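# Close the white door from inside until latched

## Task

From inside the room, push the white door shut so its latch catches and keeps it closed. Disturb nothing else and finish with both grippers holding nothing. Release the door and back away afterwards. The robot must not topple or be left leaning, or the task fails. In the final second after everything settles, neither arm (hands included) nor the lift may be in contact with anything, and the base may touch only fixed things, never movable items such as parts, boxes, carts, lids or drawers.

## Robot and tools

Robot: the LinearBot, a base that can drive in any direction, carrying a column about 1.7 m tall. A carriage rides up and down the column (lift_m) and holds two identical six-joint arms, left and right, each ending in a two-finger gripper. Arm bases sit roughly 0.57 m + lift_m above the floor, and parts of the carriage hang about 0.15 m lower. A hand reaches up to 0.78 m from its shoulder but only about 0.38 m below its arm base. The hand is about 0.16 m long and 0.1 m wide (0.14 m open), and the wrist camera sticks out 0.11 m to one side of the joint 6 axis. Parked arm: joints 1 to 6 at 0, 0.05, 0.05, 1.45, 0, 0; parked, the robot is about 0.85 m wide and 0.65 m long. Cameras: carriage_camera (fixed, looking ahead and about 20 degrees down), left_wrist_camera and right_wrist_camera (looking past the fingertips).

Frames: the base frame has its origin on the floor below the base centre, x forward, y left, z up, in metres. left_hand and right_hand readings are in this frame, each the point between that hand's finger pads; quat_wxyz rotates base axes into hand axes (hand z along the fingers, fingers open along hand y). The odometry frame is the base frame at scene start; base_odometry counts wheel turns only (slip counts as travel), heading in rad, left positive, -3.142 to 3.142. Hand readings may be off, usually reading too high, more at long reach.

Tool move: one action per call. "base" holds exactly one relative offset from where the base last reported itself: translate_m (forward positive, -2 to 2 m), strafe_m (left positive, -2 to 2 m) or rotate_rad (counter-clockwise positive, -6.3 to 6.3 rad). "joints" is a single object keyed by joint name with absolute targets, both arms in the same object: lift_m 0 to 1 m; for each arm (left_ and right_ prefixes) joint1_rad -2.617 to 3.054 (turn about vertical, 0 forward, positive left), joint2_rad 0 to 3.141 (shoulder: 0 upper arm level pointing back, 1.57 upright, 3.14 level forward), joint3_rad 0 to 3.141 (elbow, 0 folded, 3.14 straight), joint4_rad -1.57 to 1.57 (wrist pitch, positive lifts fingertips), joint5_rad -1.57 to 1.57 (wrist yaw, positive turns fingertips right, opposite to joint 1), joint6_rad -2.094 to 2.094 (roll about the fingers, positive clockwise seen from the forearm), gripper_m 0 to 0.093 (pad gap in metres). Joints not named may keep pushing toward earlier targets. Optional "speeds" caps top speed for this action: translate_m and strafe_m 0.02 to 0.5 m/s, rotate_rad 0.05 to 1.57 rad/s, lift_m 0.08 to 0.25 m/s (upper values are defaults). Optional min_time_s (0.1 to 8 s) sets a minimum duration for arm and gripper motions; it gives straighter hand paths. Actions end within 15 s; a base move times out after 14 s. "cameras" lists camera names or "all"; [] gives none; default is all for an empty move, none otherwise. An empty move just reports state and images. Unknown keys make a call invalid; out-of-range values get it refused, and a refusal or stop makes the rest of that reply's move, wait and finished_scene calls skip.

wait(seconds 0 to 10, cameras) lets time run with the last commands held. zoom_image(camera, region [x0, y0, x1, y1] pixels, top-left origin, at most 504 by 504) enlarges part of that camera's latest image. read_manual gives licence texts only. finished_scene(scene) ends the current scene irrevocably; pass the current scene number.

Results: the "move" line is "done" or the worst status. base_status and joint_status: "done" (for the base, wheels turned the commanded amount even if slipping), "off_target" (stopped short, may still push), "contact_stop" or "time_out" (target dropped, holds there), "not_followed" (a self-collision check withheld arm targets; recover by sending one arm its current readings with joint 1 swung away from the other arm, then the other arm in a later action), "limit_stop_at_motor_heat" (resend the target). on_its_own lists uncommanded behaviour; "held at" is a target, not a reading. motor_effort gives percent of maximum, bracket is the action's peak, with sizeable error; a lift effort that keeps dropping while lowering means a hand rests on something. Joint torques follow joint_positions order, joints 1 to 3 wrap at ±28 N m. Motor temperatures are listed per arm, joints then gripper.

Cautions: the base only stops on wheel-motor strain and ignores arms, so a drive can bend an arm into the door; check joint_positions. Arms and grippers never stop on contact and spring to target once free. If pinned, back off about 0.2 m the way you came. Do not drive backward under table edges. Tipping is likeliest with the carriage high, arms outstretched, while pushing or pulling, or stopping suddenly; only images show a lean. Never let the arms strike or squeeze each other. Keep arms out of long stretched poses: motors heat, MOTOR HOT appears at 75 °C, and at 100 °C the arm goes limp for 30 to 60 s; park to cool. Grippers shut on nothing read 0.000 to 0.003; to release, command well above the reading. Thinking time lets the scene keep running. Avoid slamming the door or hitting hard; at the end leave arms and lift touching nothing.

Each tool is called after "Call:" by a JSON object that holds its "api" and its "payload", one argument or row to a line.

## Session

Call:
{"api": "move", "payload": {

}}

Scene clock: 0.00 s.
Joint torques (N m): no reading
Motor temperatures (°C): left_arm=[30 32 35 29 27 30 27] | right_arm=[31 33 33 29 29 29 31]
base_odometry: x=+0.000 y=+0.000 heading=+0.000
base_status: not commanded
joint_positions: lift_m=+0.300 left_joint1_rad=-0.004 left_joint2_rad=+0.043 left_joint3_rad=+0.038 left_joint4_rad=+1.478 left_joint5_rad=-0.003 left_joint6_rad=-0.042 left_gripper_m=+0.09396 right_joint1_rad=-0.020 right_joint2_rad=+0.054 right_joint3_rad=+0.039 right_joint4_rad=+1.497 right_joint5_rad=+0.020 right_joint6_rad=+0.048 right_gripper_m=+0.09396
joint_status: not commanded
motor_effort: lift_m=+18 drive_wheels=+2
left_hand: x=+0.2409 y=+0.2976 z=+1.3090 quat_wxyz=(+0.999, -0.002, +0.049, -0.023) (m; base frame)
right_hand: x=+0.2394 y=-0.3011 z=+1.3095 quat_wxyz=(+0.999, +0.011, +0.044, +0.013) (m; base frame)
pictures: carriage_camera, left_wrist_camera, right_wrist_camera
Images, in order (width x height): carriage_camera 672x504, left_wrist_camera 672x504, right_wrist_camera 672x504.

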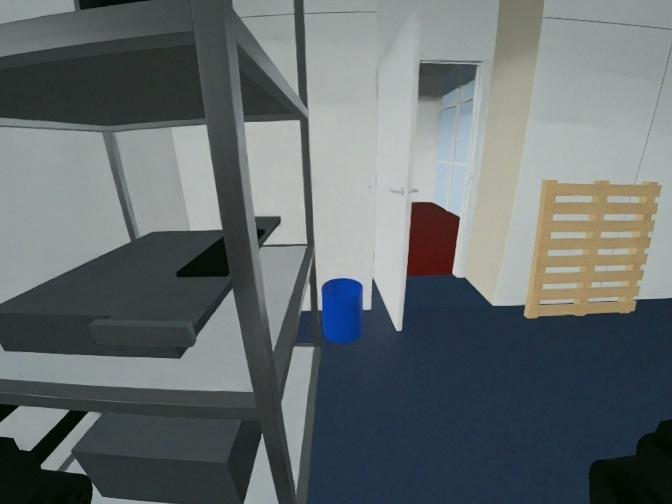

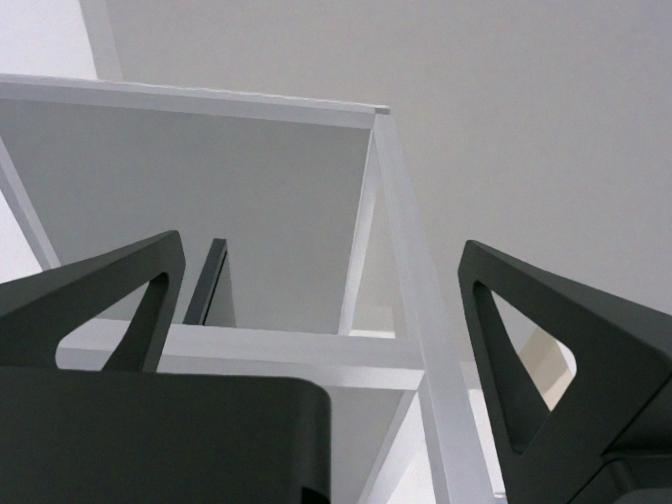

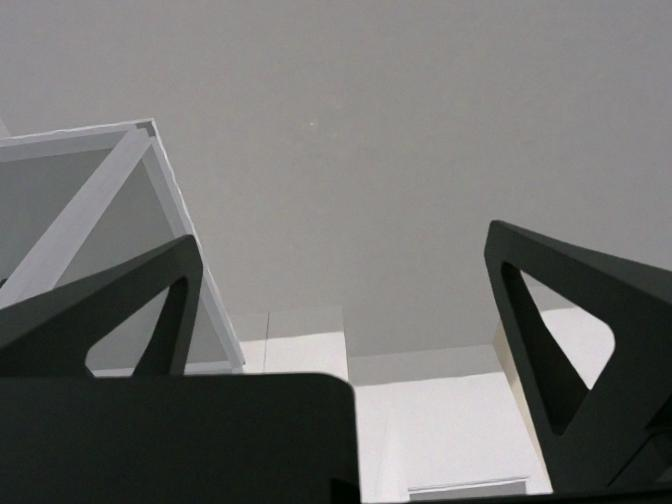

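Call:
{"api": "move", "payload": {
  "base": {"strafe_m":-0.65},
  "joints": {"left_gripper_m":0,"right_gripper_m":0}
}}

Call:
{"api": "move", "payload": {
  "base": {"translate_m":0.65},
  "joints": {"left_joint1_rad":0,"left_joint2_rad":2.3,"left_joint3_rad":2.3,"left_joint4_rad":0,"left_joint5_rad":0,"left_joint6_rad":0},
  "min_time_s": 3,
  "cameras": ["carriage_camera","left_wrist_camera"]
}}

Scene clock: 60.97 s.
Joint torques (N m): left_arm=[-0.25 4.15 5.61 -0.17 0.13 0.05] | right_arm=[-0.17 3.9 5.79 -0.3 -0.1 -0.04]
move: done
base_odometry: x=-0.001 y=-0.650 heading=-0.001
base_status: done
joint_positions: lift_m=+0.300 left_joint1_rad=-0.003 left_joint2_rad=+0.043 left_joint3_rad=+0.038 left_joint4_rad=+1.478 left_joint5_rad=-0.003 left_joint6_rad=-0.042 left_gripper_m=+0.00065 right_joint1_rad=-0.019 right_joint2_rad=+0.054 right_joint3_rad=+0.039 right_joint4_rad=+1.497 right_joint5_rad=+0.020 right_joint6_rad=+0.048 right_gripper_m=+0.00010
joint_status: all done
motor_effort: lift_m=+18(18) drive_wheels=-4(20)
left_hand: x=+0.2409 y=+0.2976 z=+1.3090 quat_wxyz=(+0.999, -0.002, +0.049, -0.022) (m; base frame)
right_hand: x=+0.2394 y=-0.3010 z=+1.3095 quat_wxyz=(+0.999, +0.011, +0.044, +0.014) (m; base frame)
pictures: none

Scene clock: 64.50 s.
Joint torques (N m): left_arm=[0.09 -13.67 9.8 1.85 0.13 0.17] | right_arm=[-0.14 3.97 5.74 -0.28 -0.11 -0.06]
move: done
base_odometry: x=+0.649 y=-0.651 heading=-0.001
base_status: done
joint_positions: lift_m=+0.300 left_joint1_rad=-0.003 left_joint2_rad=+2.291 left_joint3_rad=+2.270 left_joint4_rad=+0.009 left_joint5_rad=-0.003 left_joint6_rad=-0.011 left_gripper_m=+0.00064 right_joint1_rad=-0.019 right_joint2_rad=+0.054 right_joint3_rad=+0.039 right_joint4_rad=+1.496 right_joint5_rad=+0.020 right_joint6_rad=+0.048 right_gripper_m=+0.00010
joint_status: all done
motor_effort: lift_m=+18(18) drive_wheels=-1(15)
left_hand: x=+0.9012 y=+0.2954 z=+1.2450 quat_wxyz=(+0.703, -0.004, +0.711, -0.004) (m; base frame)
right_hand: x=+0.2396 y=-0.3010 z=+1.3095 quat_wxyz=(+0.999, +0.011, +0.045, +0.014) (m; base frame)
pictures: carriage_camera, left_wrist_camera
Images, in order (width x height): carriage_camera 672x504, left_wrist_camera 672x504.

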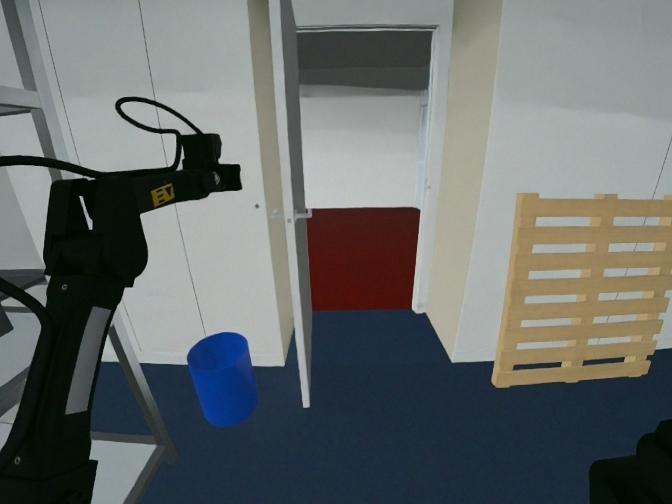

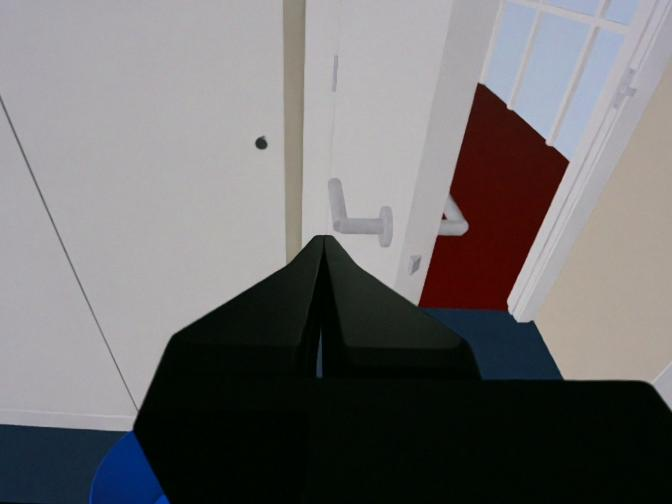

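Call:
{"api": "move", "payload": {
  "base": {"translate_m":0.47},
  "speeds": {"translate_m":0.3}
}}

Call:
{"api": "move", "payload": {
  "base": {"strafe_m":-0.25},
  "speeds": {"strafe_m":0.15},
  "cameras": ["carriage_camera","left_wrist_camera"]
}}

Scene clock: 75.90 s.
Joint torques (N m): left_arm=[0.2 -13.78 9.57 1.92 0.15 0.17] | right_arm=[-0.17 3.95 5.83 -0.28 -0.1 -0.05]
Motor temperatures (°C): left_arm=[30 37 42 32 27 30 27] | right_arm=[31 34 35 29 29 29 31]
move: done
base_odometry: x=+1.119 y=-0.652 heading=-0.001
base_status: done
joint_positions: lift_m=+0.300 left_joint1_rad=-0.003 left_joint2_rad=+2.291 left_joint3_rad=+2.273 left_joint4_rad=+0.005 left_joint5_rad=-0.003 left_joint6_rad=-0.011 left_gripper_m=+0.00064 right_joint1_rad=-0.019 right_joint2_rad=+0.054 right_joint3_rad=+0.039 right_joint4_rad=+1.496 right_joint5_rad=+0.020 right_joint6_rad=+0.048 right_gripper_m=+0.00010
joint_status: not commanded
motor_effort: lift_m=+18(18) drive_wheels=+0(15)
left_hand: x=+0.9012 y=+0.2954 z=+1.2448 quat_wxyz=(+0.702, -0.004, +0.712, -0.004) (m; base frame)
right_hand: x=+0.2395 y=-0.3010 z=+1.3095 quat_wxyz=(+0.999, +0.011, +0.045, +0.014) (m; base frame)
pictures: none

Scene clock: 78.47 s.
Joint torques (N m): left_arm=[-0.12 -13.72 9.51 1.92 0.24 0.08] | right_arm=[-0.05 3.97 5.76 -0.29 -0.08 -0.05]
move: done
base_odometry: x=+1.119 y=-0.902 heading=-0.001
base_status: done
joint_positions: lift_m=+0.300 left_joint1_rad=+0.000 left_joint2_rad=+2.291 left_joint3_rad=+2.273 left_joint4_rad=+0.005 left_joint5_rad=-0.013 left_joint6_rad=-0.003 left_gripper_m=+0.00064 right_joint1_rad=-0.019 right_joint2_rad=+0.054 right_joint3_rad=+0.039 right_joint4_rad=+1.496 right_joint5_rad=+0.020 right_joint6_rad=+0.048 right_gripper_m=+0.00010
joint_status: not commanded
motor_effort: lift_m=+18(18) drive_wheels=-1(16)
left_hand: x=+0.9012 y=+0.2995 z=+1.2448 quat_wxyz=(+0.702, -0.006, +0.712, +0.004) (m; base frame)
right_hand: x=+0.2395 y=-0.3010 z=+1.3095 quat_wxyz=(+0.999, +0.011, +0.045, +0.014) (m; base frame)
pictures: carriage_camera, left_wrist_camera
Images, in order (width x height): carriage_camera 672x504, left_wrist_camera 672x504.

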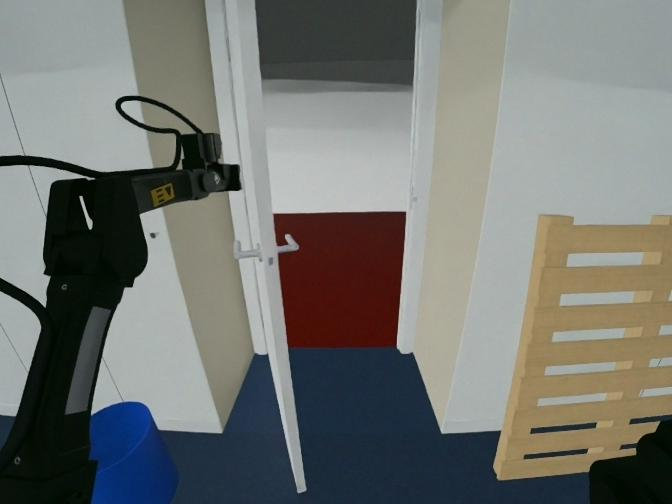

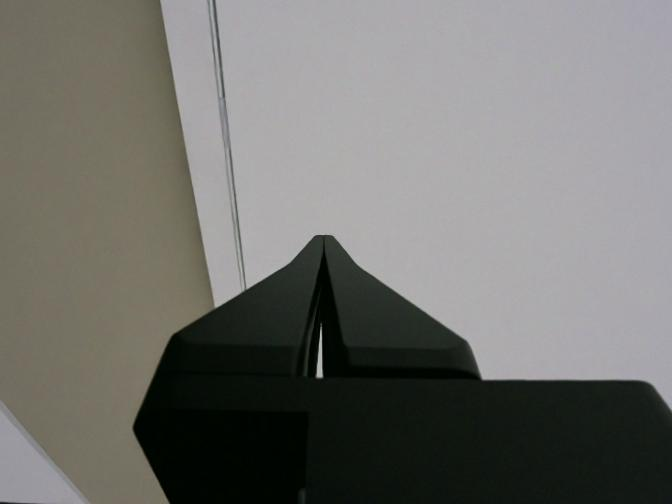

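Call:
{"api": "move", "payload": {
  "base": {"translate_m":0.2},
  "speeds": {"translate_m":0.2}
}}

Call:
{"api": "move", "payload": {
  "base": {"strafe_m":-0.22},
  "speeds": {"strafe_m":0.15},
  "cameras": ["carriage_camera","left_wrist_camera"]
}}

Scene clock: 89.33 s.
Joint torques (N m): left_arm=[-0.73 -13.76 9.14 1.97 0.25 0.08] | right_arm=[-0.16 3.99 5.83 -0.28 -0.1 -0.06]
move: done
base_odometry: x=+1.319 y=-0.902 heading=-0.002
base_status: done
joint_positions: lift_m=+0.300 left_joint1_rad=+0.007 left_joint2_rad=+2.291 left_joint3_rad=+2.275 left_joint4_rad=+0.003 left_joint5_rad=-0.015 left_joint6_rad=-0.004 left_gripper_m=+0.00064 right_joint1_rad=-0.019 right_joint2_rad=+0.054 right_joint3_rad=+0.039 right_joint4_rad=+1.496 right_joint5_rad=+0.020 right_joint6_rad=+0.048 right_gripper_m=+0.00010
joint_status: not commanded
motor_effort: lift_m=+18(18) drive_wheels=-1(12)
left_hand: x=+0.9011 y=+0.3042 z=+1.2452 quat_wxyz=(+0.702, -0.009, +0.712, +0.006) (m; base frame)
right_hand: x=+0.2396 y=-0.3010 z=+1.3095 quat_wxyz=(+0.999, +0.011, +0.045, +0.014) (m; base frame)
pictures: none

Scene clock: 91.77 s.
Joint torques (N m): left_arm=[-0.1 -13.63 9.39 1.92 0.26 0.11] | right_arm=[-0.34 3.99 5.78 -0.28 -0.1 -0.04]
move: done
base_odometry: x=+1.319 y=-1.122 heading=-0.002
base_status: done
joint_positions: lift_m=+0.300 left_joint1_rad=+0.001 left_joint2_rad=+2.291 left_joint3_rad=+2.275 left_joint4_rad=+0.003 left_joint5_rad=-0.013 left_joint6_rad=-0.004 left_gripper_m=+0.00064 right_joint1_rad=-0.019 right_joint2_rad=+0.054 right_joint3_rad=+0.039 right_joint4_rad=+1.496 right_joint5_rad=+0.020 right_joint6_rad=+0.048 right_gripper_m=+0.00010
joint_status: not commanded
motor_effort: lift_m=+18(18) drive_wheels=-1(15)
left_hand: x=+0.9011 y=+0.2997 z=+1.2452 quat_wxyz=(+0.702, -0.006, +0.712, +0.003) (m; base frame)
right_hand: x=+0.2396 y=-0.3010 z=+1.3095 quat_wxyz=(+0.999, +0.011, +0.045, +0.014) (m; base frame)
pictures: carriage_camera, left_wrist_camera
Images, in order (width x height): carriage_camera 672x504, left_wrist_camera 672x504.

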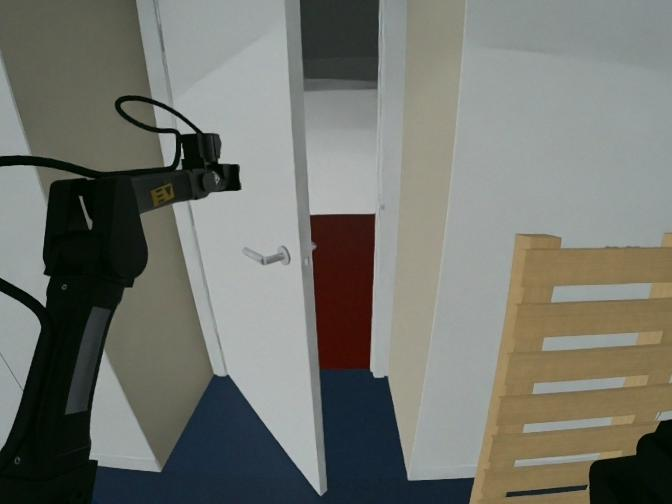

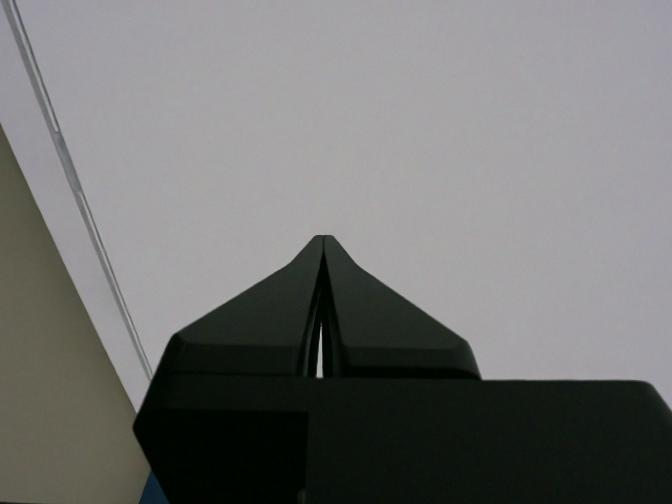

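Call:
{"api": "move", "payload": {
  "base": {"translate_m":0.33},
  "speeds": {"translate_m":0.2}
}}

Call:
{"api": "move", "payload": {
  "base": {"strafe_m":0.26},
  "speeds": {"strafe_m":0.2},
  "cameras": ["carriage_camera"]
}}

Scene clock: 104.03 s.
Joint torques (N m): left_arm=[-0.44 -13.94 9.18 1.95 0.27 0.07] | right_arm=[-0.16 3.96 5.78 -0.25 -0.08 -0.05]
Motor temperatures (°C): left_arm=[30 44 44 35 28 30 28] | right_arm=[31 34 35 29 29 29 31]
move: done
base_odometry: x=+1.649 y=-1.123 heading=-0.002
base_status: done
joint_positions: lift_m=+0.300 left_joint1_rad=+0.004 left_joint2_rad=+2.291 left_joint3_rad=+2.275 left_joint4_rad=+0.001 left_joint5_rad=-0.014 left_joint6_rad=-0.004 left_gripper_m=+0.00064 right_joint1_rad=-0.019 right_joint2_rad=+0.054 right_joint3_rad=+0.039 right_joint4_rad=+1.496 right_joint5_rad=+0.020 right_joint6_rad=+0.048 right_gripper_m=+0.00010
joint_status: not commanded
motor_effort: lift_m=+18(18) drive_wheels=-2(12)
left_hand: x=+0.9011 y=+0.3021 z=+1.2447 quat_wxyz=(+0.702, -0.008, +0.712, +0.005) (m; base frame)
right_hand: x=+0.2396 y=-0.3010 z=+1.3095 quat_wxyz=(+0.999, +0.011, +0.045, +0.014) (m; base frame)
pictures: none

Scene clock: 106.43 s.
Joint torques (N m): left_arm=[-0.13 -13.76 9.29 1.92 0.26 0.09] | right_arm=[-0.06 3.93 5.78 -0.29 -0.1 -0.04]
move: done
base_odometry: x=+1.650 y=-0.863 heading=-0.002
base_status: done
joint_positions: lift_m=+0.300 left_joint1_rad=+0.002 left_joint2_rad=+2.291 left_joint3_rad=+2.275 left_joint4_rad=+0.001 left_joint5_rad=-0.012 left_joint6_rad=-0.004 left_gripper_m=+0.00064 right_joint1_rad=-0.019 right_joint2_rad=+0.054 right_joint3_rad=+0.039 right_joint4_rad=+1.496 right_joint5_rad=+0.020 right_joint6_rad=+0.048 right_gripper_m=+0.00010
joint_status: not commanded
motor_effort: lift_m=+18(18) drive_wheels=+0(14)
left_hand: x=+0.9011 y=+0.3006 z=+1.2447 quat_wxyz=(+0.702, -0.006, +0.712, +0.004) (m; base frame)
right_hand: x=+0.2396 y=-0.3010 z=+1.3095 quat_wxyz=(+0.999, +0.011, +0.045, +0.014) (m; base frame)
pictures: carriage_camera
Images, in order (width x height): carriage_camera 672x504.

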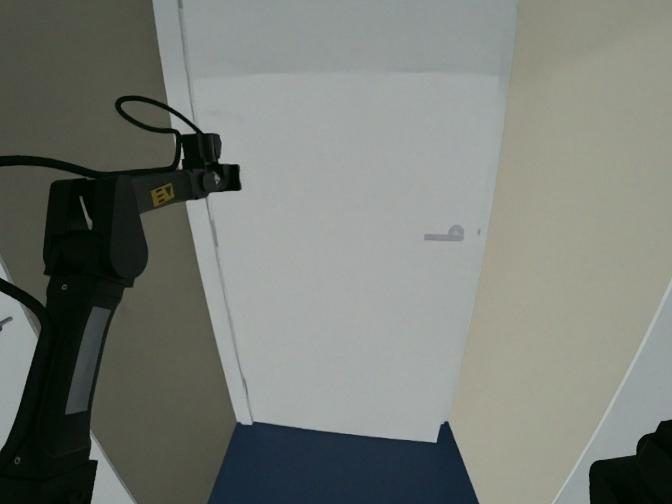

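Call:
{"api": "move", "payload": {
  "joints": {"left_joint1_rad":0,"left_joint2_rad":0.05,"left_joint3_rad":0.05,"left_joint4_rad":1.45,"right_joint1_rad":0,"right_joint2_rad":2.2,"right_joint3_rad":2.2,"right_joint4_rad":0,"right_joint5_rad":0,"right_joint6_rad":0},
  "min_time_s": 3
}}

Call:
{"api": "move", "payload": {
  "base": {"translate_m":0.2},
  "speeds": {"translate_m":0.1},
  "cameras": ["carriage_camera","right_wrist_camera"]
}}

Scene clock: 117.07 s.
Joint torques (N m): left_arm=[-0.38 3.11 4.68 0.06 0.24 0.07] | right_arm=[0.66 -11.92 10.48 2.2 -0.2 -0.14]
move: done
base_odometry: x=+1.650 y=-0.863 heading=-0.002
base_status: not commanded
joint_positions: lift_m=+0.300 left_joint1_rad=+0.002 left_joint2_rad=+0.058 left_joint3_rad=+0.057 left_joint4_rad=+1.434 left_joint5_rad=-0.012 left_joint6_rad=-0.004 left_gripper_m=+0.00064 right_joint1_rad=-0.009 right_joint2_rad=+2.187 right_joint3_rad=+2.171 right_joint4_rad=+0.011 right_joint5_rad=+0.013 right_joint6_rad=+0.008 right_gripper_m=+0.00010
joint_status: all done
motor_effort: lift_m=+18(18) drive_wheels=+1(4)
left_hand: x=+0.2503 y=+0.2993 z=+1.3129 quat_wxyz=(+0.998, -0.006, +0.069, +0.000) (m; base frame)
right_hand: x=+0.8794 y=-0.3051 z=+1.2646 quat_wxyz=(+0.705, +0.011, +0.709, -0.005) (m; base frame)
pictures: none

Scene clock: 119.77 s.
Joint torques (N m): left_arm=[-0.29 3.18 4.79 -0.02 0.26 0.11] | right_arm=[0.66 -0.81 9.37 5.67 -0.18 -0.14]
move: done
base_odometry: x=+1.850 y=-0.863 heading=-0.003
base_status: done
joint_positions: lift_m=+0.300 left_joint1_rad=+0.002 left_joint2_rad=+0.056 left_joint3_rad=+0.056 left_joint4_rad=+1.443 left_joint5_rad=-0.011 left_joint6_rad=-0.004 left_gripper_m=+0.00064 right_joint1_rad=-0.009 right_joint2_rad=+2.073 right_joint3_rad=+2.180 right_joint4_rad=-0.305 right_joint5_rad=+0.012 right_joint6_rad=+0.008 right_gripper_m=+0.00009
joint_status: not commanded
motor_effort: lift_m=+18(19) drive_wheels=+11(15)
left_hand: x=+0.2478 y=+0.2991 z=+1.3127 quat_wxyz=(+0.998, -0.006, +0.064, +0.000) (m; base frame)
right_hand: x=+0.8404 y=-0.3045 z=+1.2629 quat_wxyz=(+0.634, +0.010, +0.774, -0.005) (m; base frame)
pictures: carriage_camera, right_wrist_camera
Images, in order (width x height): carriage_camera 672x504, right_wrist_camera 672x504.

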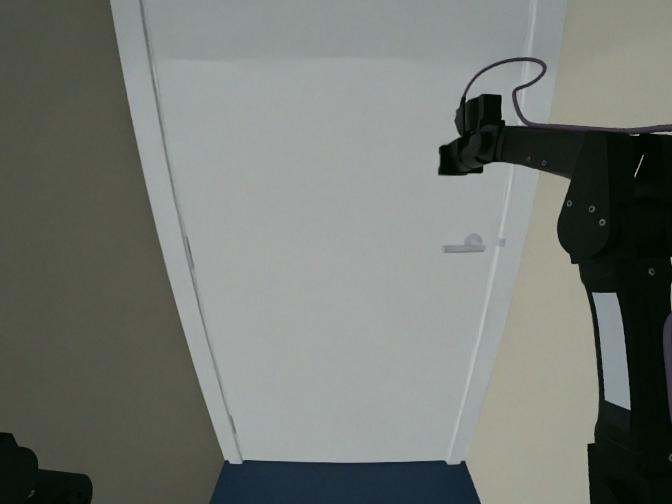

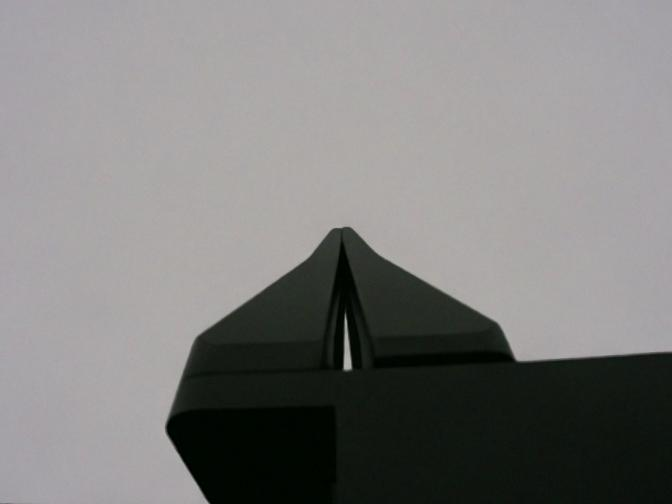

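Call:
{"api": "move", "payload": {
  "base": {"translate_m":0.04},
  "speeds": {"translate_m":0.1},
  "cameras": ["carriage_camera"]
}}

Call:
{"api": "zoom_image", "payload": {
  "camera": "carriage_camera",
  "region": [420, 200, 540, 290]
}}

Scene clock: 126.47 s.
Joint torques (N m): left_arm=[-0.31 3.11 4.67 -0.1 0.23 0.1] | right_arm=[0.58 6.53 6.98 7.69 -0.17 -0.13]
Motor temperatures (°C): left_arm=[30 43 43 34 28 30 28] | right_arm=[31 35 38 44 29 29 31]
move: done
base_odometry: x=+1.889 y=-0.863 heading=-0.003
base_status: done
joint_positions: lift_m=+0.300 left_joint1_rad=+0.002 left_joint2_rad=+0.056 left_joint3_rad=+0.056 left_joint4_rad=+1.445 left_joint5_rad=-0.011 left_joint6_rad=-0.004 left_gripper_m=+0.00064 right_joint1_rad=-0.009 right_joint2_rad=+2.000 right_joint3_rad=+2.203 right_joint4_rad=-0.535 right_joint5_rad=+0.012 right_joint6_rad=+0.008 right_gripper_m=+0.00009
joint_status: not commanded
motor_effort: lift_m=+19(19) drive_wheels=+13(20)
left_hand: x=+0.2473 y=+0.2991 z=+1.3128 quat_wxyz=(+0.998, -0.006, +0.063, -0.001) (m; base frame)
right_hand: x=+0.8053 y=-0.3042 z=+1.2619 quat_wxyz=(+0.580, +0.010, +0.814, -0.005) (m; base frame)
pictures: carriage_camera
Images, in order (width x height): carriage_camera 672x504.

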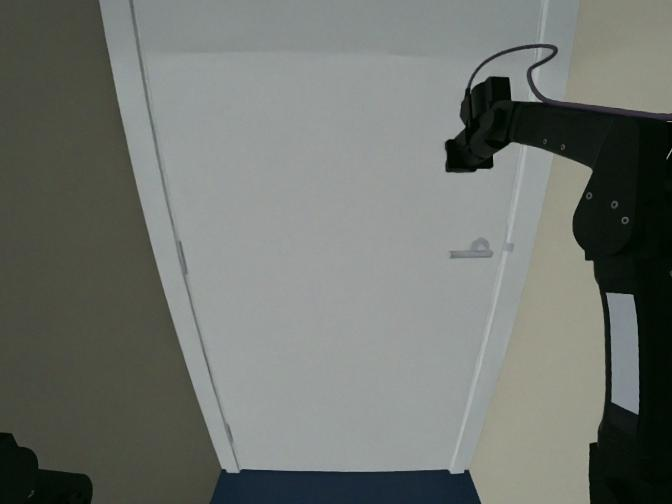

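Scaled by 4.200 from the camera's 672x504 image, which has a finer 960x720 frame.

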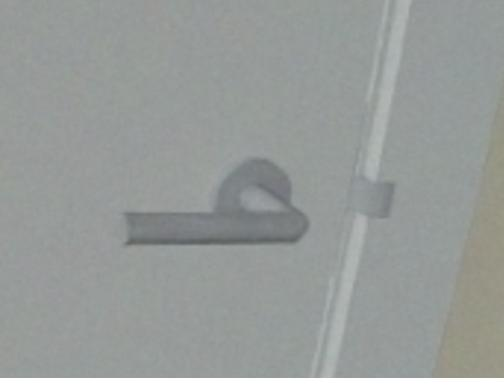

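Call:
{"api": "move", "payload": {
  "base": {"translate_m":-0.35},
  "speeds": {"translate_m":0.15}
}}

Call:
{"api": "move", "payload": {
  "joints": {"right_joint1_rad":0,"right_joint2_rad":0.05,"right_joint3_rad":0.05,"right_joint4_rad":1.45},
  "min_time_s": 2.5,
  "cameras": ["carriage_camera"]
}}

Call:
{"api": "zoom_image", "payload": {
  "camera": "carriage_camera",
  "region": [400, 180, 540, 290]
}}

Scene clock: 140.47 s.
Joint torques (N m): left_arm=[-0.35 3.28 4.79 -0.09 0.24 0.08] | right_arm=[0.7 -13 7.23 2.36 -0.17 -0.15]
Motor temperatures (°C): left_arm=[30 40 42 33 28 30 28] | right_arm=[31 37 38 66 29 29 31]
move: done
base_odometry: x=+1.539 y=-0.862 heading=-0.003
base_status: done
joint_positions: lift_m=+0.300 left_joint1_rad=+0.002 left_joint2_rad=+0.056 left_joint3_rad=+0.056 left_joint4_rad=+1.446 left_joint5_rad=-0.011 left_joint6_rad=-0.004 left_gripper_m=+0.00064 right_joint1_rad=-0.009 right_joint2_rad=+2.199 right_joint3_rad=+2.203 right_joint4_rad=-0.007 right_joint5_rad=+0.012 right_joint6_rad=+0.008 right_gripper_m=+0.00009
joint_status: not commanded
motor_effort: lift_m=+19(19) drive_wheels=-1(11)
left_hand: x=+0.2473 y=+0.2991 z=+1.3127 quat_wxyz=(+0.998, -0.006, +0.063, -0.001) (m; base frame)
right_hand: x=+0.8810 y=-0.3049 z=+1.2674 quat_wxyz=(+0.706, +0.010, +0.709, -0.004) (m; base frame)
pictures: none

Scene clock: 143.33 s.
Joint torques (N m): left_arm=[-0.25 3.36 4.83 -0.04 0.24 0.04] | right_arm=[0.66 3.02 4.7 -0.02 -0.19 -0.14]
Motor temperatures (°C): left_arm=[30 40 42 33 28 30 28] | right_arm=[31 37 38 62 29 29 31]
move: done
base_odometry: x=+1.539 y=-0.862 heading=-0.003
base_status: not commanded
joint_positions: lift_m=+0.300 left_joint1_rad=+0.002 left_joint2_rad=+0.056 left_joint3_rad=+0.056 left_joint4_rad=+1.446 left_joint5_rad=-0.011 left_joint6_rad=-0.004 left_gripper_m=+0.00064 right_joint1_rad=-0.009 right_joint2_rad=+0.059 right_joint3_rad=+0.059 right_joint4_rad=+1.438 right_joint5_rad=+0.011 right_joint6_rad=+0.008 right_gripper_m=+0.00009
joint_status: all done
motor_effort: lift_m=+18(19) drive_wheels=+1(3)
left_hand: x=+0.2473 y=+0.2991 z=+1.3127 quat_wxyz=(+0.998, -0.006, +0.063, -0.001) (m; base frame)
right_hand: x=+0.2492 y=-0.2994 z=+1.3133 quat_wxyz=(+0.998, +0.006, +0.066, -0.001) (m; base frame)
pictures: carriage_camera
Images, in order (width x height): carriage_camera 672x504.

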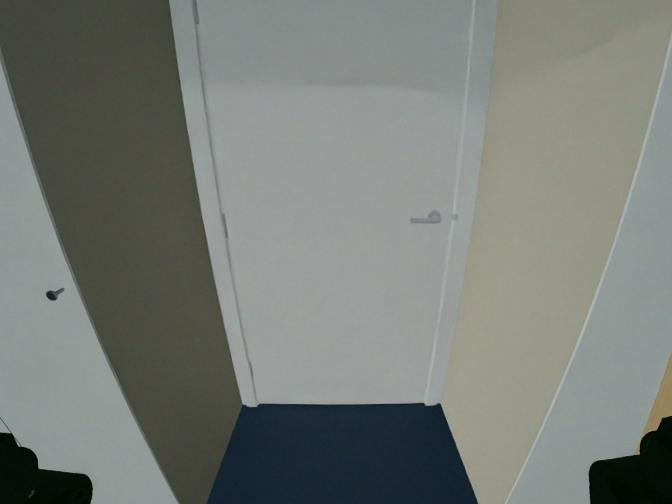

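Scaled by 3.600 from the camera's 672x504 image, which has a finer 960x720 frame.

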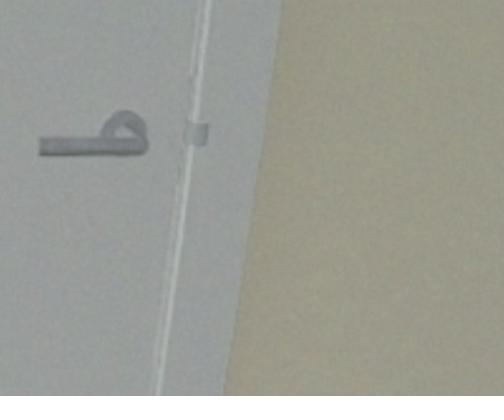

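Call:
{"api": "finished_scene", "payload": {
  "scene": 2
}}

The scene is finished: the task was done.


## Next scene

The same job, from a new start.

Call:
{"api": "move", "payload": {

}}

Scene clock: 0.00 s.
Joint torques (N m): no reading
Motor temperatures (°C): left_arm=[30 32 34 29 27 30 27] | right_arm=[30 31 32 31 29 29 31]
base_odometry: x=+0.000 y=+0.000 heading=+0.000
base_status: not commanded
joint_positions: lift_m=+0.300 left_joint1_rad=-0.008 left_joint2_rad=+0.051 left_joint3_rad=+0.041 left_joint4_rad=+1.440 left_joint5_rad=+0.011 left_joint6_rad=+0.011 left_gripper_m=+0.09396 right_joint1_rad=+0.018 right_joint2_rad=+0.067 right_joint3_rad=+0.063 right_joint4_rad=+1.446 right_joint5_rad=+0.039 right_joint6_rad=-0.006 right_gripper_m=+0.09396
joint_status: not commanded
motor_effort: lift_m=+18 drive_wheels=+1
left_hand: x=+0.2519 y=+0.2950 z=+1.3085 quat_wxyz=(+0.997, +0.006, +0.071, +0.001) (m; base frame)
right_hand: x=+0.2485 y=-0.3032 z=+1.3145 quat_wxyz=(+0.998, +0.018, +0.064, +0.005) (m; base frame)
pictures: carriage_camera, left_wrist_camera, right_wrist_camera
Images, in order (width x height): carriage_camera 672x504, left_wrist_camera 672x504, right_wrist_camera 672x504.

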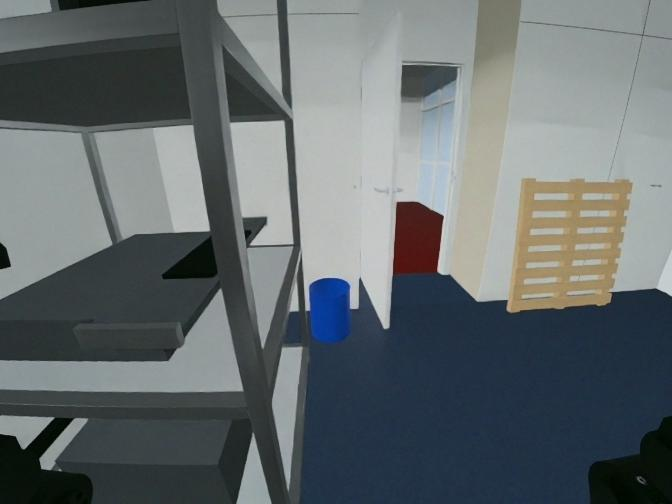

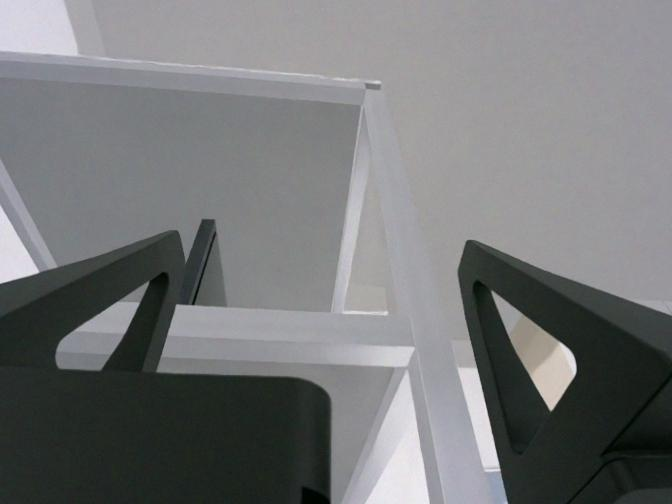

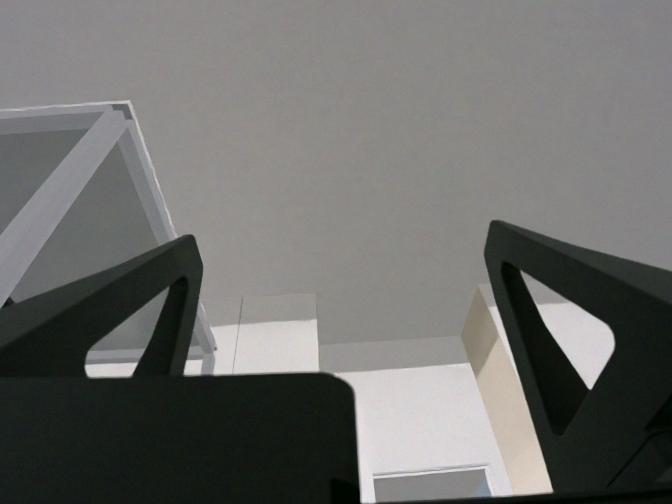

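Call:
{"api": "move", "payload": {
  "base": {"rotate_rad":0.055}
}}

Call:
{"api": "move", "payload": {
  "base": {"strafe_m":-0.65},
  "joints": {"left_gripper_m":0,"right_gripper_m":0}
}}

Call:
{"api": "move", "payload": {
  "base": {"translate_m":0.65},
  "joints": {"left_joint1_rad":0,"left_joint2_rad":2.3,"left_joint3_rad":2.3,"left_joint4_rad":0,"left_joint5_rad":0,"left_joint6_rad":0},
  "min_time_s": 3,
  "cameras": ["carriage_camera","left_wrist_camera"]
}}

Scene clock: 13.17 s.
Joint torques (N m): left_arm=[-0.14 3.92 5.63 -0.09 0.07 0.06] | right_arm=[-0.31 3.88 6.08 -0.2 -0.09 -0.04]
move: done
base_odometry: x=+0.000 y=+0.000 heading=+0.055
base_status: done
joint_positions: lift_m=+0.300 left_joint1_rad=-0.008 left_joint2_rad=+0.051 left_joint3_rad=+0.041 left_joint4_rad=+1.440 left_joint5_rad=+0.011 left_joint6_rad=+0.011 left_gripper_m=+0.09396 right_joint1_rad=+0.018 right_joint2_rad=+0.067 right_joint3_rad=+0.063 right_joint4_rad=+1.446 right_joint5_rad=+0.039 right_joint6_rad=-0.006 right_gripper_m=+0.09396
joint_status: not commanded
motor_effort: lift_m=+18(18) drive_wheels=-3(9)
left_hand: x=+0.2519 y=+0.2950 z=+1.3085 quat_wxyz=(+0.997, +0.006, +0.071, +0.001) (m; base frame)
right_hand: x=+0.2486 y=-0.3032 z=+1.3145 quat_wxyz=(+0.998, +0.018, +0.065, +0.005) (m; base frame)
pictures: none

Scene clock: 16.70 s.
Joint torques (N m): left_arm=[-0.23 3.75 5.56 -0.13 0.08 0.05] | right_arm=[-0.47 3.85 6.06 -0.19 -0.08 -0.07]
move: done
base_odometry: x=+0.035 y=-0.649 heading=+0.054
base_status: done
joint_positions: lift_m=+0.300 left_joint1_rad=-0.007 left_joint2_rad=+0.051 left_joint3_rad=+0.041 left_joint4_rad=+1.440 left_joint5_rad=+0.011 left_joint6_rad=+0.011 left_gripper_m=+0.00064 right_joint1_rad=+0.019 right_joint2_rad=+0.067 right_joint3_rad=+0.063 right_joint4_rad=+1.446 right_joint5_rad=+0.039 right_joint6_rad=-0.006 right_gripper_m=+0.00010
joint_status: all done
motor_effort: lift_m=+18(18) drive_wheels=-3(19)
left_hand: x=+0.2519 y=+0.2950 z=+1.3085 quat_wxyz=(+0.997, +0.006, +0.071, +0.001) (m; base frame)
right_hand: x=+0.2486 y=-0.3032 z=+1.3145 quat_wxyz=(+0.998, +0.018, +0.065, +0.005) (m; base frame)
pictures: none

Scene clock: 20.23 s.
Joint torques (N m): left_arm=[0.39 -13.56 9.62 1.94 -0.02 -0.09] | right_arm=[-0.16 3.85 6.13 -0.18 -0.1 -0.04]
move: done
base_odometry: x=+0.684 y=-0.614 heading=+0.054
base_status: done
joint_positions: lift_m=+0.300 left_joint1_rad=-0.007 left_joint2_rad=+2.292 left_joint3_rad=+2.270 left_joint4_rad=+0.007 left_joint5_rad=+0.011 left_joint6_rad=+0.010 left_gripper_m=+0.00064 right_joint1_rad=+0.019 right_joint2_rad=+0.067 right_joint3_rad=+0.063 right_joint4_rad=+1.445 right_joint5_rad=+0.039 right_joint6_rad=-0.006 right_gripper_m=+0.00010
joint_status: all done
motor_effort: lift_m=+18(18) drive_wheels=-2(15)
left_hand: x=+0.9016 y=+0.2901 z=+1.2430 quat_wxyz=(+0.702, +0.010, +0.713, -0.003) (m; base frame)
right_hand: x=+0.2490 y=-0.3032 z=+1.3144 quat_wxyz=(+0.998, +0.018, +0.065, +0.005) (m; base frame)
pictures: carriage_camera, left_wrist_camera
Images, in order (width x height): carriage_camera 672x504, left_wrist_camera 672x504.

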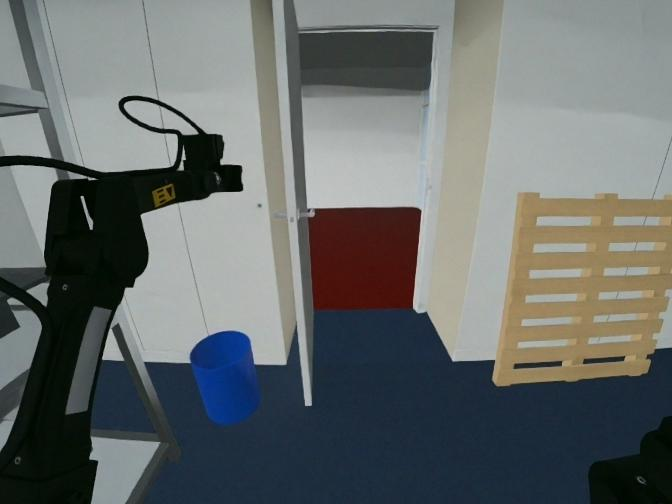

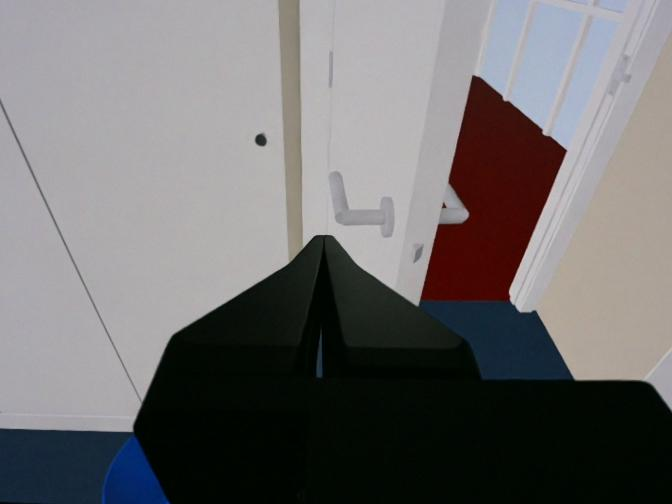

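Nearly identical to scene 2. Repeat the sequence.

Call:
{"api": "move", "payload": {
  "base": {"translate_m":0.47},
  "speeds": {"translate_m":0.3}
}}

Call:
{"api": "move", "payload": {
  "base": {"strafe_m":-0.25},
  "speeds": {"strafe_m":0.15}
}}

Call:
{"api": "move", "payload": {
  "base": {"translate_m":0.2},
  "speeds": {"translate_m":0.2}
}}

Call:
{"api": "move", "payload": {
  "base": {"strafe_m":-0.22},
  "speeds": {"strafe_m":0.15},
  "cameras": ["carriage_camera"]
}}

Scene clock: 27.77 s.
Joint torques (N m): left_arm=[0.28 -13.45 9.35 1.98 -0.04 -0.06] | right_arm=[-0.13 3.84 6.09 -0.19 -0.11 -0.07]
Motor temperatures (°C): left_arm=[30 37 38 31 27 30 27] | right_arm=[30 32 33 30 29 29 31]
move: done
base_odometry: x=+1.153 y=-0.589 heading=+0.053
base_status: done
joint_positions: lift_m=+0.300 left_joint1_rad=-0.006 left_joint2_rad=+2.293 left_joint3_rad=+2.272 left_joint4_rad=+0.002 left_joint5_rad=+0.011 left_joint6_rad=+0.010 left_gripper_m=+0.00064 right_joint1_rad=+0.019 right_joint2_rad=+0.067 right_joint3_rad=+0.063 right_joint4_rad=+1.445 right_joint5_rad=+0.039 right_joint6_rad=-0.006 right_gripper_m=+0.00010
joint_status: not commanded
motor_effort: lift_m=+18(18) drive_wheels=-2(14)
left_hand: x=+0.9015 y=+0.2909 z=+1.2429 quat_wxyz=(+0.701, +0.010, +0.713, -0.003) (m; base frame)
right_hand: x=+0.2489 y=-0.3032 z=+1.3144 quat_wxyz=(+0.998, +0.018, +0.065, +0.005) (m; base frame)
pictures: none

Scene clock: 30.33 s.
Joint torques (N m): left_arm=[-0.21 -13.56 9.47 1.97 0.26 -0.01] | right_arm=[-0.02 3.79 6.09 -0.18 -0.09 -0.05]
move: done
base_odometry: x=+1.167 y=-0.839 heading=+0.053
base_status: done
joint_positions: lift_m=+0.300 left_joint1_rad=+0.000 left_joint2_rad=+2.293 left_joint3_rad=+2.272 left_joint4_rad=+0.001 left_joint5_rad=-0.014 left_joint6_rad=+0.006 left_gripper_m=+0.00064 right_joint1_rad=+0.019 right_joint2_rad=+0.067 right_joint3_rad=+0.063 right_joint4_rad=+1.445 right_joint5_rad=+0.039 right_joint6_rad=-0.006 right_gripper_m=+0.00010
joint_status: not commanded
motor_effort: lift_m=+18(18) drive_wheels=+1(13)
left_hand: x=+0.9015 y=+0.2993 z=+1.2425 quat_wxyz=(+0.700, -0.002, +0.714, +0.007) (m; base frame)
right_hand: x=+0.2489 y=-0.3032 z=+1.3144 quat_wxyz=(+0.998, +0.018, +0.065, +0.005) (m; base frame)
pictures: none

Scene clock: 32.43 s.
Joint torques (N m): left_arm=[-0.79 -13.65 9.21 2.04 0.31 -0.01] | right_arm=[-0.02 3.88 6.09 -0.19 -0.12 -0.04]
move: done
base_odometry: x=+1.367 y=-0.829 heading=+0.053
base_status: done
joint_positions: lift_m=+0.300 left_joint1_rad=+0.007 left_joint2_rad=+2.293 left_joint3_rad=+2.274 left_joint4_rad=+0.000 left_joint5_rad=-0.015 left_joint6_rad=+0.004 left_gripper_m=+0.00064 right_joint1_rad=+0.019 right_joint2_rad=+0.067 right_joint3_rad=+0.063 right_joint4_rad=+1.445 right_joint5_rad=+0.039 right_joint6_rad=-0.006 right_gripper_m=+0.00010
joint_status: not commanded
motor_effort: lift_m=+18(18) drive_wheels=-2(13)
left_hand: x=+0.9014 y=+0.3046 z=+1.2431 quat_wxyz=(+0.700, -0.006, +0.714, +0.009) (m; base frame)
right_hand: x=+0.2490 y=-0.3032 z=+1.3144 quat_wxyz=(+0.998, +0.018, +0.065, +0.005) (m; base frame)
pictures: none

Scene clock: 34.90 s.
Joint torques (N m): left_arm=[-0.1 -13.63 9.46 2 0.24 0.07] | right_arm=[-0.02 3.78 6.02 -0.17 -0.1 -0.05]
move: done
base_odometry: x=+1.379 y=-1.048 heading=+0.053
base_status: done
joint_positions: lift_m=+0.300 left_joint1_rad=+0.001 left_joint2_rad=+2.293 left_joint3_rad=+2.274 left_joint4_rad=+0.000 left_joint5_rad=-0.014 left_joint6_rad=-0.001 left_gripper_m=+0.00064 right_joint1_rad=+0.019 right_joint2_rad=+0.067 right_joint3_rad=+0.063 right_joint4_rad=+1.445 right_joint5_rad=+0.039 right_joint6_rad=-0.006 right_gripper_m=+0.00010
joint_status: not commanded
motor_effort: lift_m=+18(18) drive_wheels=+0(16)
left_hand: x=+0.9015 y=+0.3004 z=+1.2431 quat_wxyz=(+0.700, -0.006, +0.714, +0.005) (m; base frame)
right_hand: x=+0.2490 y=-0.3032 z=+1.3144 quat_wxyz=(+0.998, +0.018, +0.065, +0.005) (m; base frame)
pictures: carriage_camera
Images, in order (width x height): carriage_camera 672x504.

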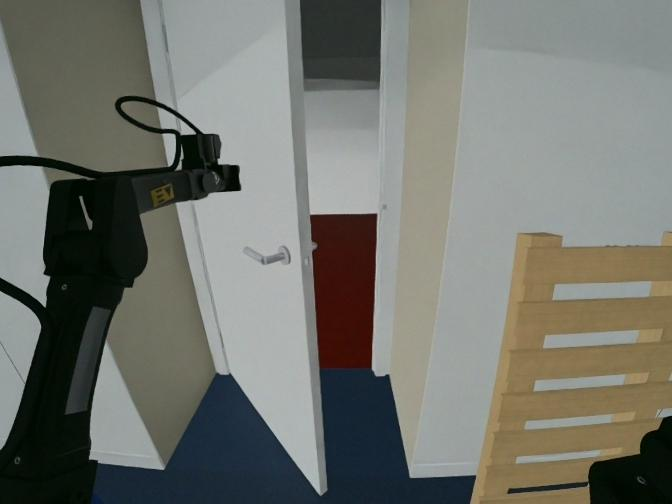

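Call:
{"api": "move", "payload": {
  "base": {"translate_m":0.33},
  "speeds": {"translate_m":0.2}
}}

Call:
{"api": "move", "payload": {
  "base": {"strafe_m":0.26},
  "speeds": {"strafe_m":0.2}
}}

Call:
{"api": "move", "payload": {
  "joints": {"left_joint1_rad":0,"left_joint2_rad":0.05,"left_joint3_rad":0.05,"left_joint4_rad":1.45,"right_joint1_rad":0,"right_joint2_rad":2.2,"right_joint3_rad":2.2,"right_joint4_rad":0,"right_joint5_rad":0,"right_joint6_rad":0},
  "min_time_s": 3,
  "cameras": ["carriage_camera"]
}}

Scene clock: 48.13 s.
Joint torques (N m): left_arm=[-0.29 -13.55 9.25 2.03 0.28 0.05] | right_arm=[-0.13 3.81 6.11 -0.18 -0.1 -0.07]
Motor temperatures (°C): left_arm=[30 45 40 36 28 30 28] | right_arm=[30 33 34 30 29 29 31]
move: done
base_odometry: x=+1.708 y=-1.031 heading=+0.053
base_status: done
joint_positions: lift_m=+0.300 left_joint1_rad=+0.003 left_joint2_rad=+2.293 left_joint3_rad=+2.274 left_joint4_rad=-0.002 left_joint5_rad=-0.015 left_joint6_rad=-0.001 left_gripper_m=+0.00063 right_joint1_rad=+0.019 right_joint2_rad=+0.067 right_joint3_rad=+0.063 right_joint4_rad=+1.445 right_joint5_rad=+0.039 right_joint6_rad=-0.006 right_gripper_m=+0.00010
joint_status: not commanded
motor_effort: lift_m=+18(18) drive_wheels=-3(11)
left_hand: x=+0.9014 y=+0.3016 z=+1.2426 quat_wxyz=(+0.700, -0.007, +0.714, +0.006) (m; base frame)
right_hand: x=+0.2490 y=-0.3032 z=+1.3144 quat_wxyz=(+0.998, +0.018, +0.065, +0.005) (m; base frame)
pictures: none

Scene clock: 50.53 s.
Joint torques (N m): left_arm=[-0.5 -13.68 9.32 2.01 0.26 0.06] | right_arm=[0.02 3.79 6.11 -0.18 -0.1 -0.04]
move: done
base_odometry: x=+1.695 y=-0.771 heading=+0.052
base_status: done
joint_positions: lift_m=+0.300 left_joint1_rad=+0.002 left_joint2_rad=+2.293 left_joint3_rad=+2.274 left_joint4_rad=-0.002 left_joint5_rad=-0.013 left_joint6_rad=-0.001 left_gripper_m=+0.00063 right_joint1_rad=+0.019 right_joint2_rad=+0.067 right_joint3_rad=+0.063 right_joint4_rad=+1.445 right_joint5_rad=+0.039 right_joint6_rad=-0.006 right_gripper_m=+0.00010
joint_status: not commanded
motor_effort: lift_m=+18(18) drive_wheels=+1(12)
left_hand: x=+0.9015 y=+0.3004 z=+1.2426 quat_wxyz=(+0.700, -0.005, +0.714, +0.005) (m; base frame)
right_hand: x=+0.2490 y=-0.3031 z=+1.3144 quat_wxyz=(+0.998, +0.018, +0.065, +0.005) (m; base frame)
pictures: none

Scene clock: 53.87 s.
Joint torques (N m): left_arm=[-0.35 3.04 4.57 0.07 0.26 0.07] | right_arm=[-0.83 -11.63 10.78 2.1 -0.2 0.02]
move: done
base_odometry: x=+1.695 y=-0.772 heading=+0.052
base_status: not commanded
joint_positions: lift_m=+0.300 left_joint1_rad=+0.002 left_joint2_rad=+0.057 left_joint3_rad=+0.057 left_joint4_rad=+1.434 left_joint5_rad=-0.012 left_joint6_rad=-0.001 left_gripper_m=+0.00063 right_joint1_rad=+0.008 right_joint2_rad=+2.187 right_joint3_rad=+2.171 right_joint4_rad=+0.010 right_joint5_rad=+0.014 right_joint6_rad=-0.006 right_gripper_m=+0.00010
joint_status: all done
motor_effort: lift_m=+18(18) drive_wheels=+0(4)
left_hand: x=+0.2501 y=+0.2993 z=+1.3129 quat_wxyz=(+0.998, -0.006, +0.068, +0.001) (m; base frame)
right_hand: x=+0.8795 y=-0.2941 z=+1.2641 quat_wxyz=(+0.705, +0.000, +0.709, -0.004) (m; base frame)
pictures: carriage_camera
Images, in order (width x height): carriage_camera 672x504.

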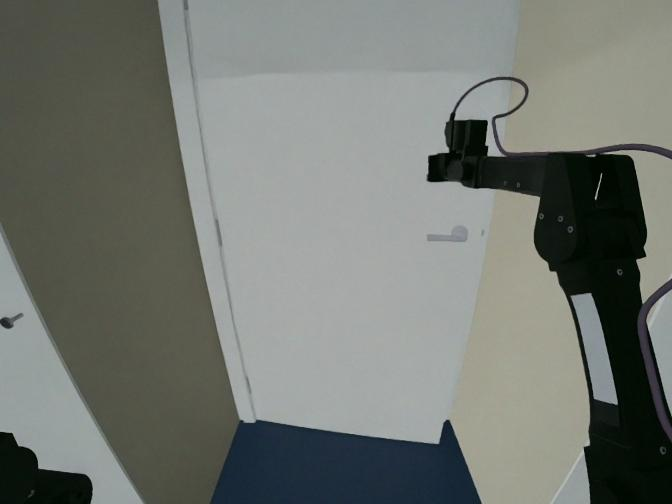

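Call:
{"api": "move", "payload": {
  "base": {"translate_m":0.24},
  "speeds": {"translate_m":0.1}
}}

Call:
{"api": "move", "payload": {
  "base": {"translate_m":-0.35},
  "speeds": {"translate_m":0.15}
}}

Call:
{"api": "move", "payload": {
  "joints": {"right_joint1_rad":0,"right_joint2_rad":0.05,"right_joint3_rad":0.05,"right_joint4_rad":1.45},
  "min_time_s": 2.5,
  "cameras": ["carriage_camera"]
}}

Call:
{"api": "zoom_image", "payload": {
  "camera": "carriage_camera",
  "region": [400, 180, 540, 290]
}}

Scene clock: 62.63 s.
Joint torques (N m): left_arm=[-0.31 3.11 4.74 -0.03 0.22 0.08] | right_arm=[-0.75 4.89 8.16 7.47 -0.15 0.04]
Motor temperatures (°C): left_arm=[30 42 40 34 28 30 28] | right_arm=[30 36 36 36 29 29 31]
move: done
base_odometry: x=+1.934 y=-0.759 heading=+0.052
base_status: done
joint_positions: lift_m=+0.300 left_joint1_rad=+0.002 left_joint2_rad=+0.056 left_joint3_rad=+0.056 left_joint4_rad=+1.444 left_joint5_rad=-0.012 left_joint6_rad=-0.001 left_gripper_m=+0.00063 right_joint1_rad=+0.006 right_joint2_rad=+2.017 right_joint3_rad=+2.193 right_joint4_rad=-0.478 right_joint5_rad=+0.011 right_joint6_rad=-0.006 right_gripper_m=+0.00010
joint_status: not commanded
motor_effort: lift_m=+19(19) drive_wheels=+11(19)
left_hand: x=+0.2476 y=+0.2992 z=+1.3127 quat_wxyz=(+0.998, -0.006, +0.063, +0.000) (m; base frame)
right_hand: x=+0.8145 y=-0.2952 z=+1.2612 quat_wxyz=(+0.593, -0.002, +0.805, -0.004) (m; base frame)
pictures: none

Scene clock: 65.93 s.
Joint torques (N m): left_arm=[-0.17 3.14 4.71 -0.07 0.24 0.09] | right_arm=[-0.7 -12.88 8.75 2.27 -0.16 0]
move: done
base_odometry: x=+1.584 y=-0.777 heading=+0.052
base_status: done
joint_positions: lift_m=+0.300 left_joint1_rad=+0.002 left_joint2_rad=+0.056 left_joint3_rad=+0.056 left_joint4_rad=+1.445 left_joint5_rad=-0.012 left_joint6_rad=-0.001 left_gripper_m=+0.00063 right_joint1_rad=+0.006 right_joint2_rad=+2.201 right_joint3_rad=+2.193 right_joint4_rad=-0.006 right_joint5_rad=+0.011 right_joint6_rad=-0.006 right_gripper_m=+0.00010
joint_status: not commanded
motor_effort: lift_m=+19(19) drive_wheels=+1(11)
left_hand: x=+0.2476 y=+0.2992 z=+1.3126 quat_wxyz=(+0.998, -0.006, +0.063, +0.000) (m; base frame)
right_hand: x=+0.8820 y=-0.2948 z=+1.2620 quat_wxyz=(+0.702, -0.001, +0.712, -0.004) (m; base frame)
pictures: none

Scene clock: 68.80 s.
Joint torques (N m): left_arm=[-0.28 3.21 4.67 -0.04 0.22 0.07] | right_arm=[-0.76 2.92 4.96 -0.06 -0.18 0.02]
move: done
base_odometry: x=+1.585 y=-0.777 heading=+0.052
base_status: not commanded
joint_positions: lift_m=+0.300 left_joint1_rad=+0.002 left_joint2_rad=+0.056 left_joint3_rad=+0.056 left_joint4_rad=+1.445 left_joint5_rad=-0.012 left_joint6_rad=-0.001 left_gripper_m=+0.00063 right_joint1_rad=+0.006 right_joint2_rad=+0.058 right_joint3_rad=+0.059 right_joint4_rad=+1.438 right_joint5_rad=+0.011 right_joint6_rad=-0.006 right_gripper_m=+0.00010
joint_status: all done
motor_effort: lift_m=+18(19) drive_wheels=+0(3)
left_hand: x=+0.2476 y=+0.2992 z=+1.3127 quat_wxyz=(+0.998, -0.006, +0.063, +0.000) (m; base frame)
right_hand: x=+0.2488 y=-0.2988 z=+1.3135 quat_wxyz=(+0.998, +0.005, +0.066, +0.000) (m; base frame)
pictures: carriage_camera
Images, in order (width x height): carriage_camera 672x504.

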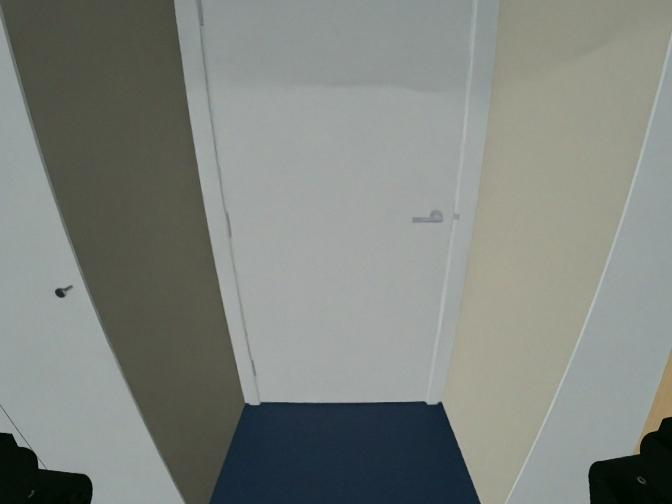

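Scaled by 3.600 from the camera's 672x504 image, which has a finer 960x720 frame.

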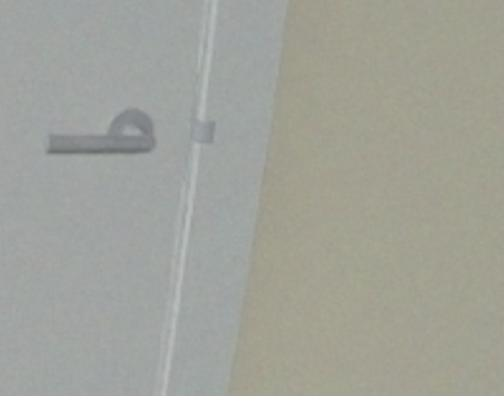

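Same as the solved scene.

Call:
{"api": "finished_scene", "payload": {
  "scene": 3
}}

The scene is finished: the task was done.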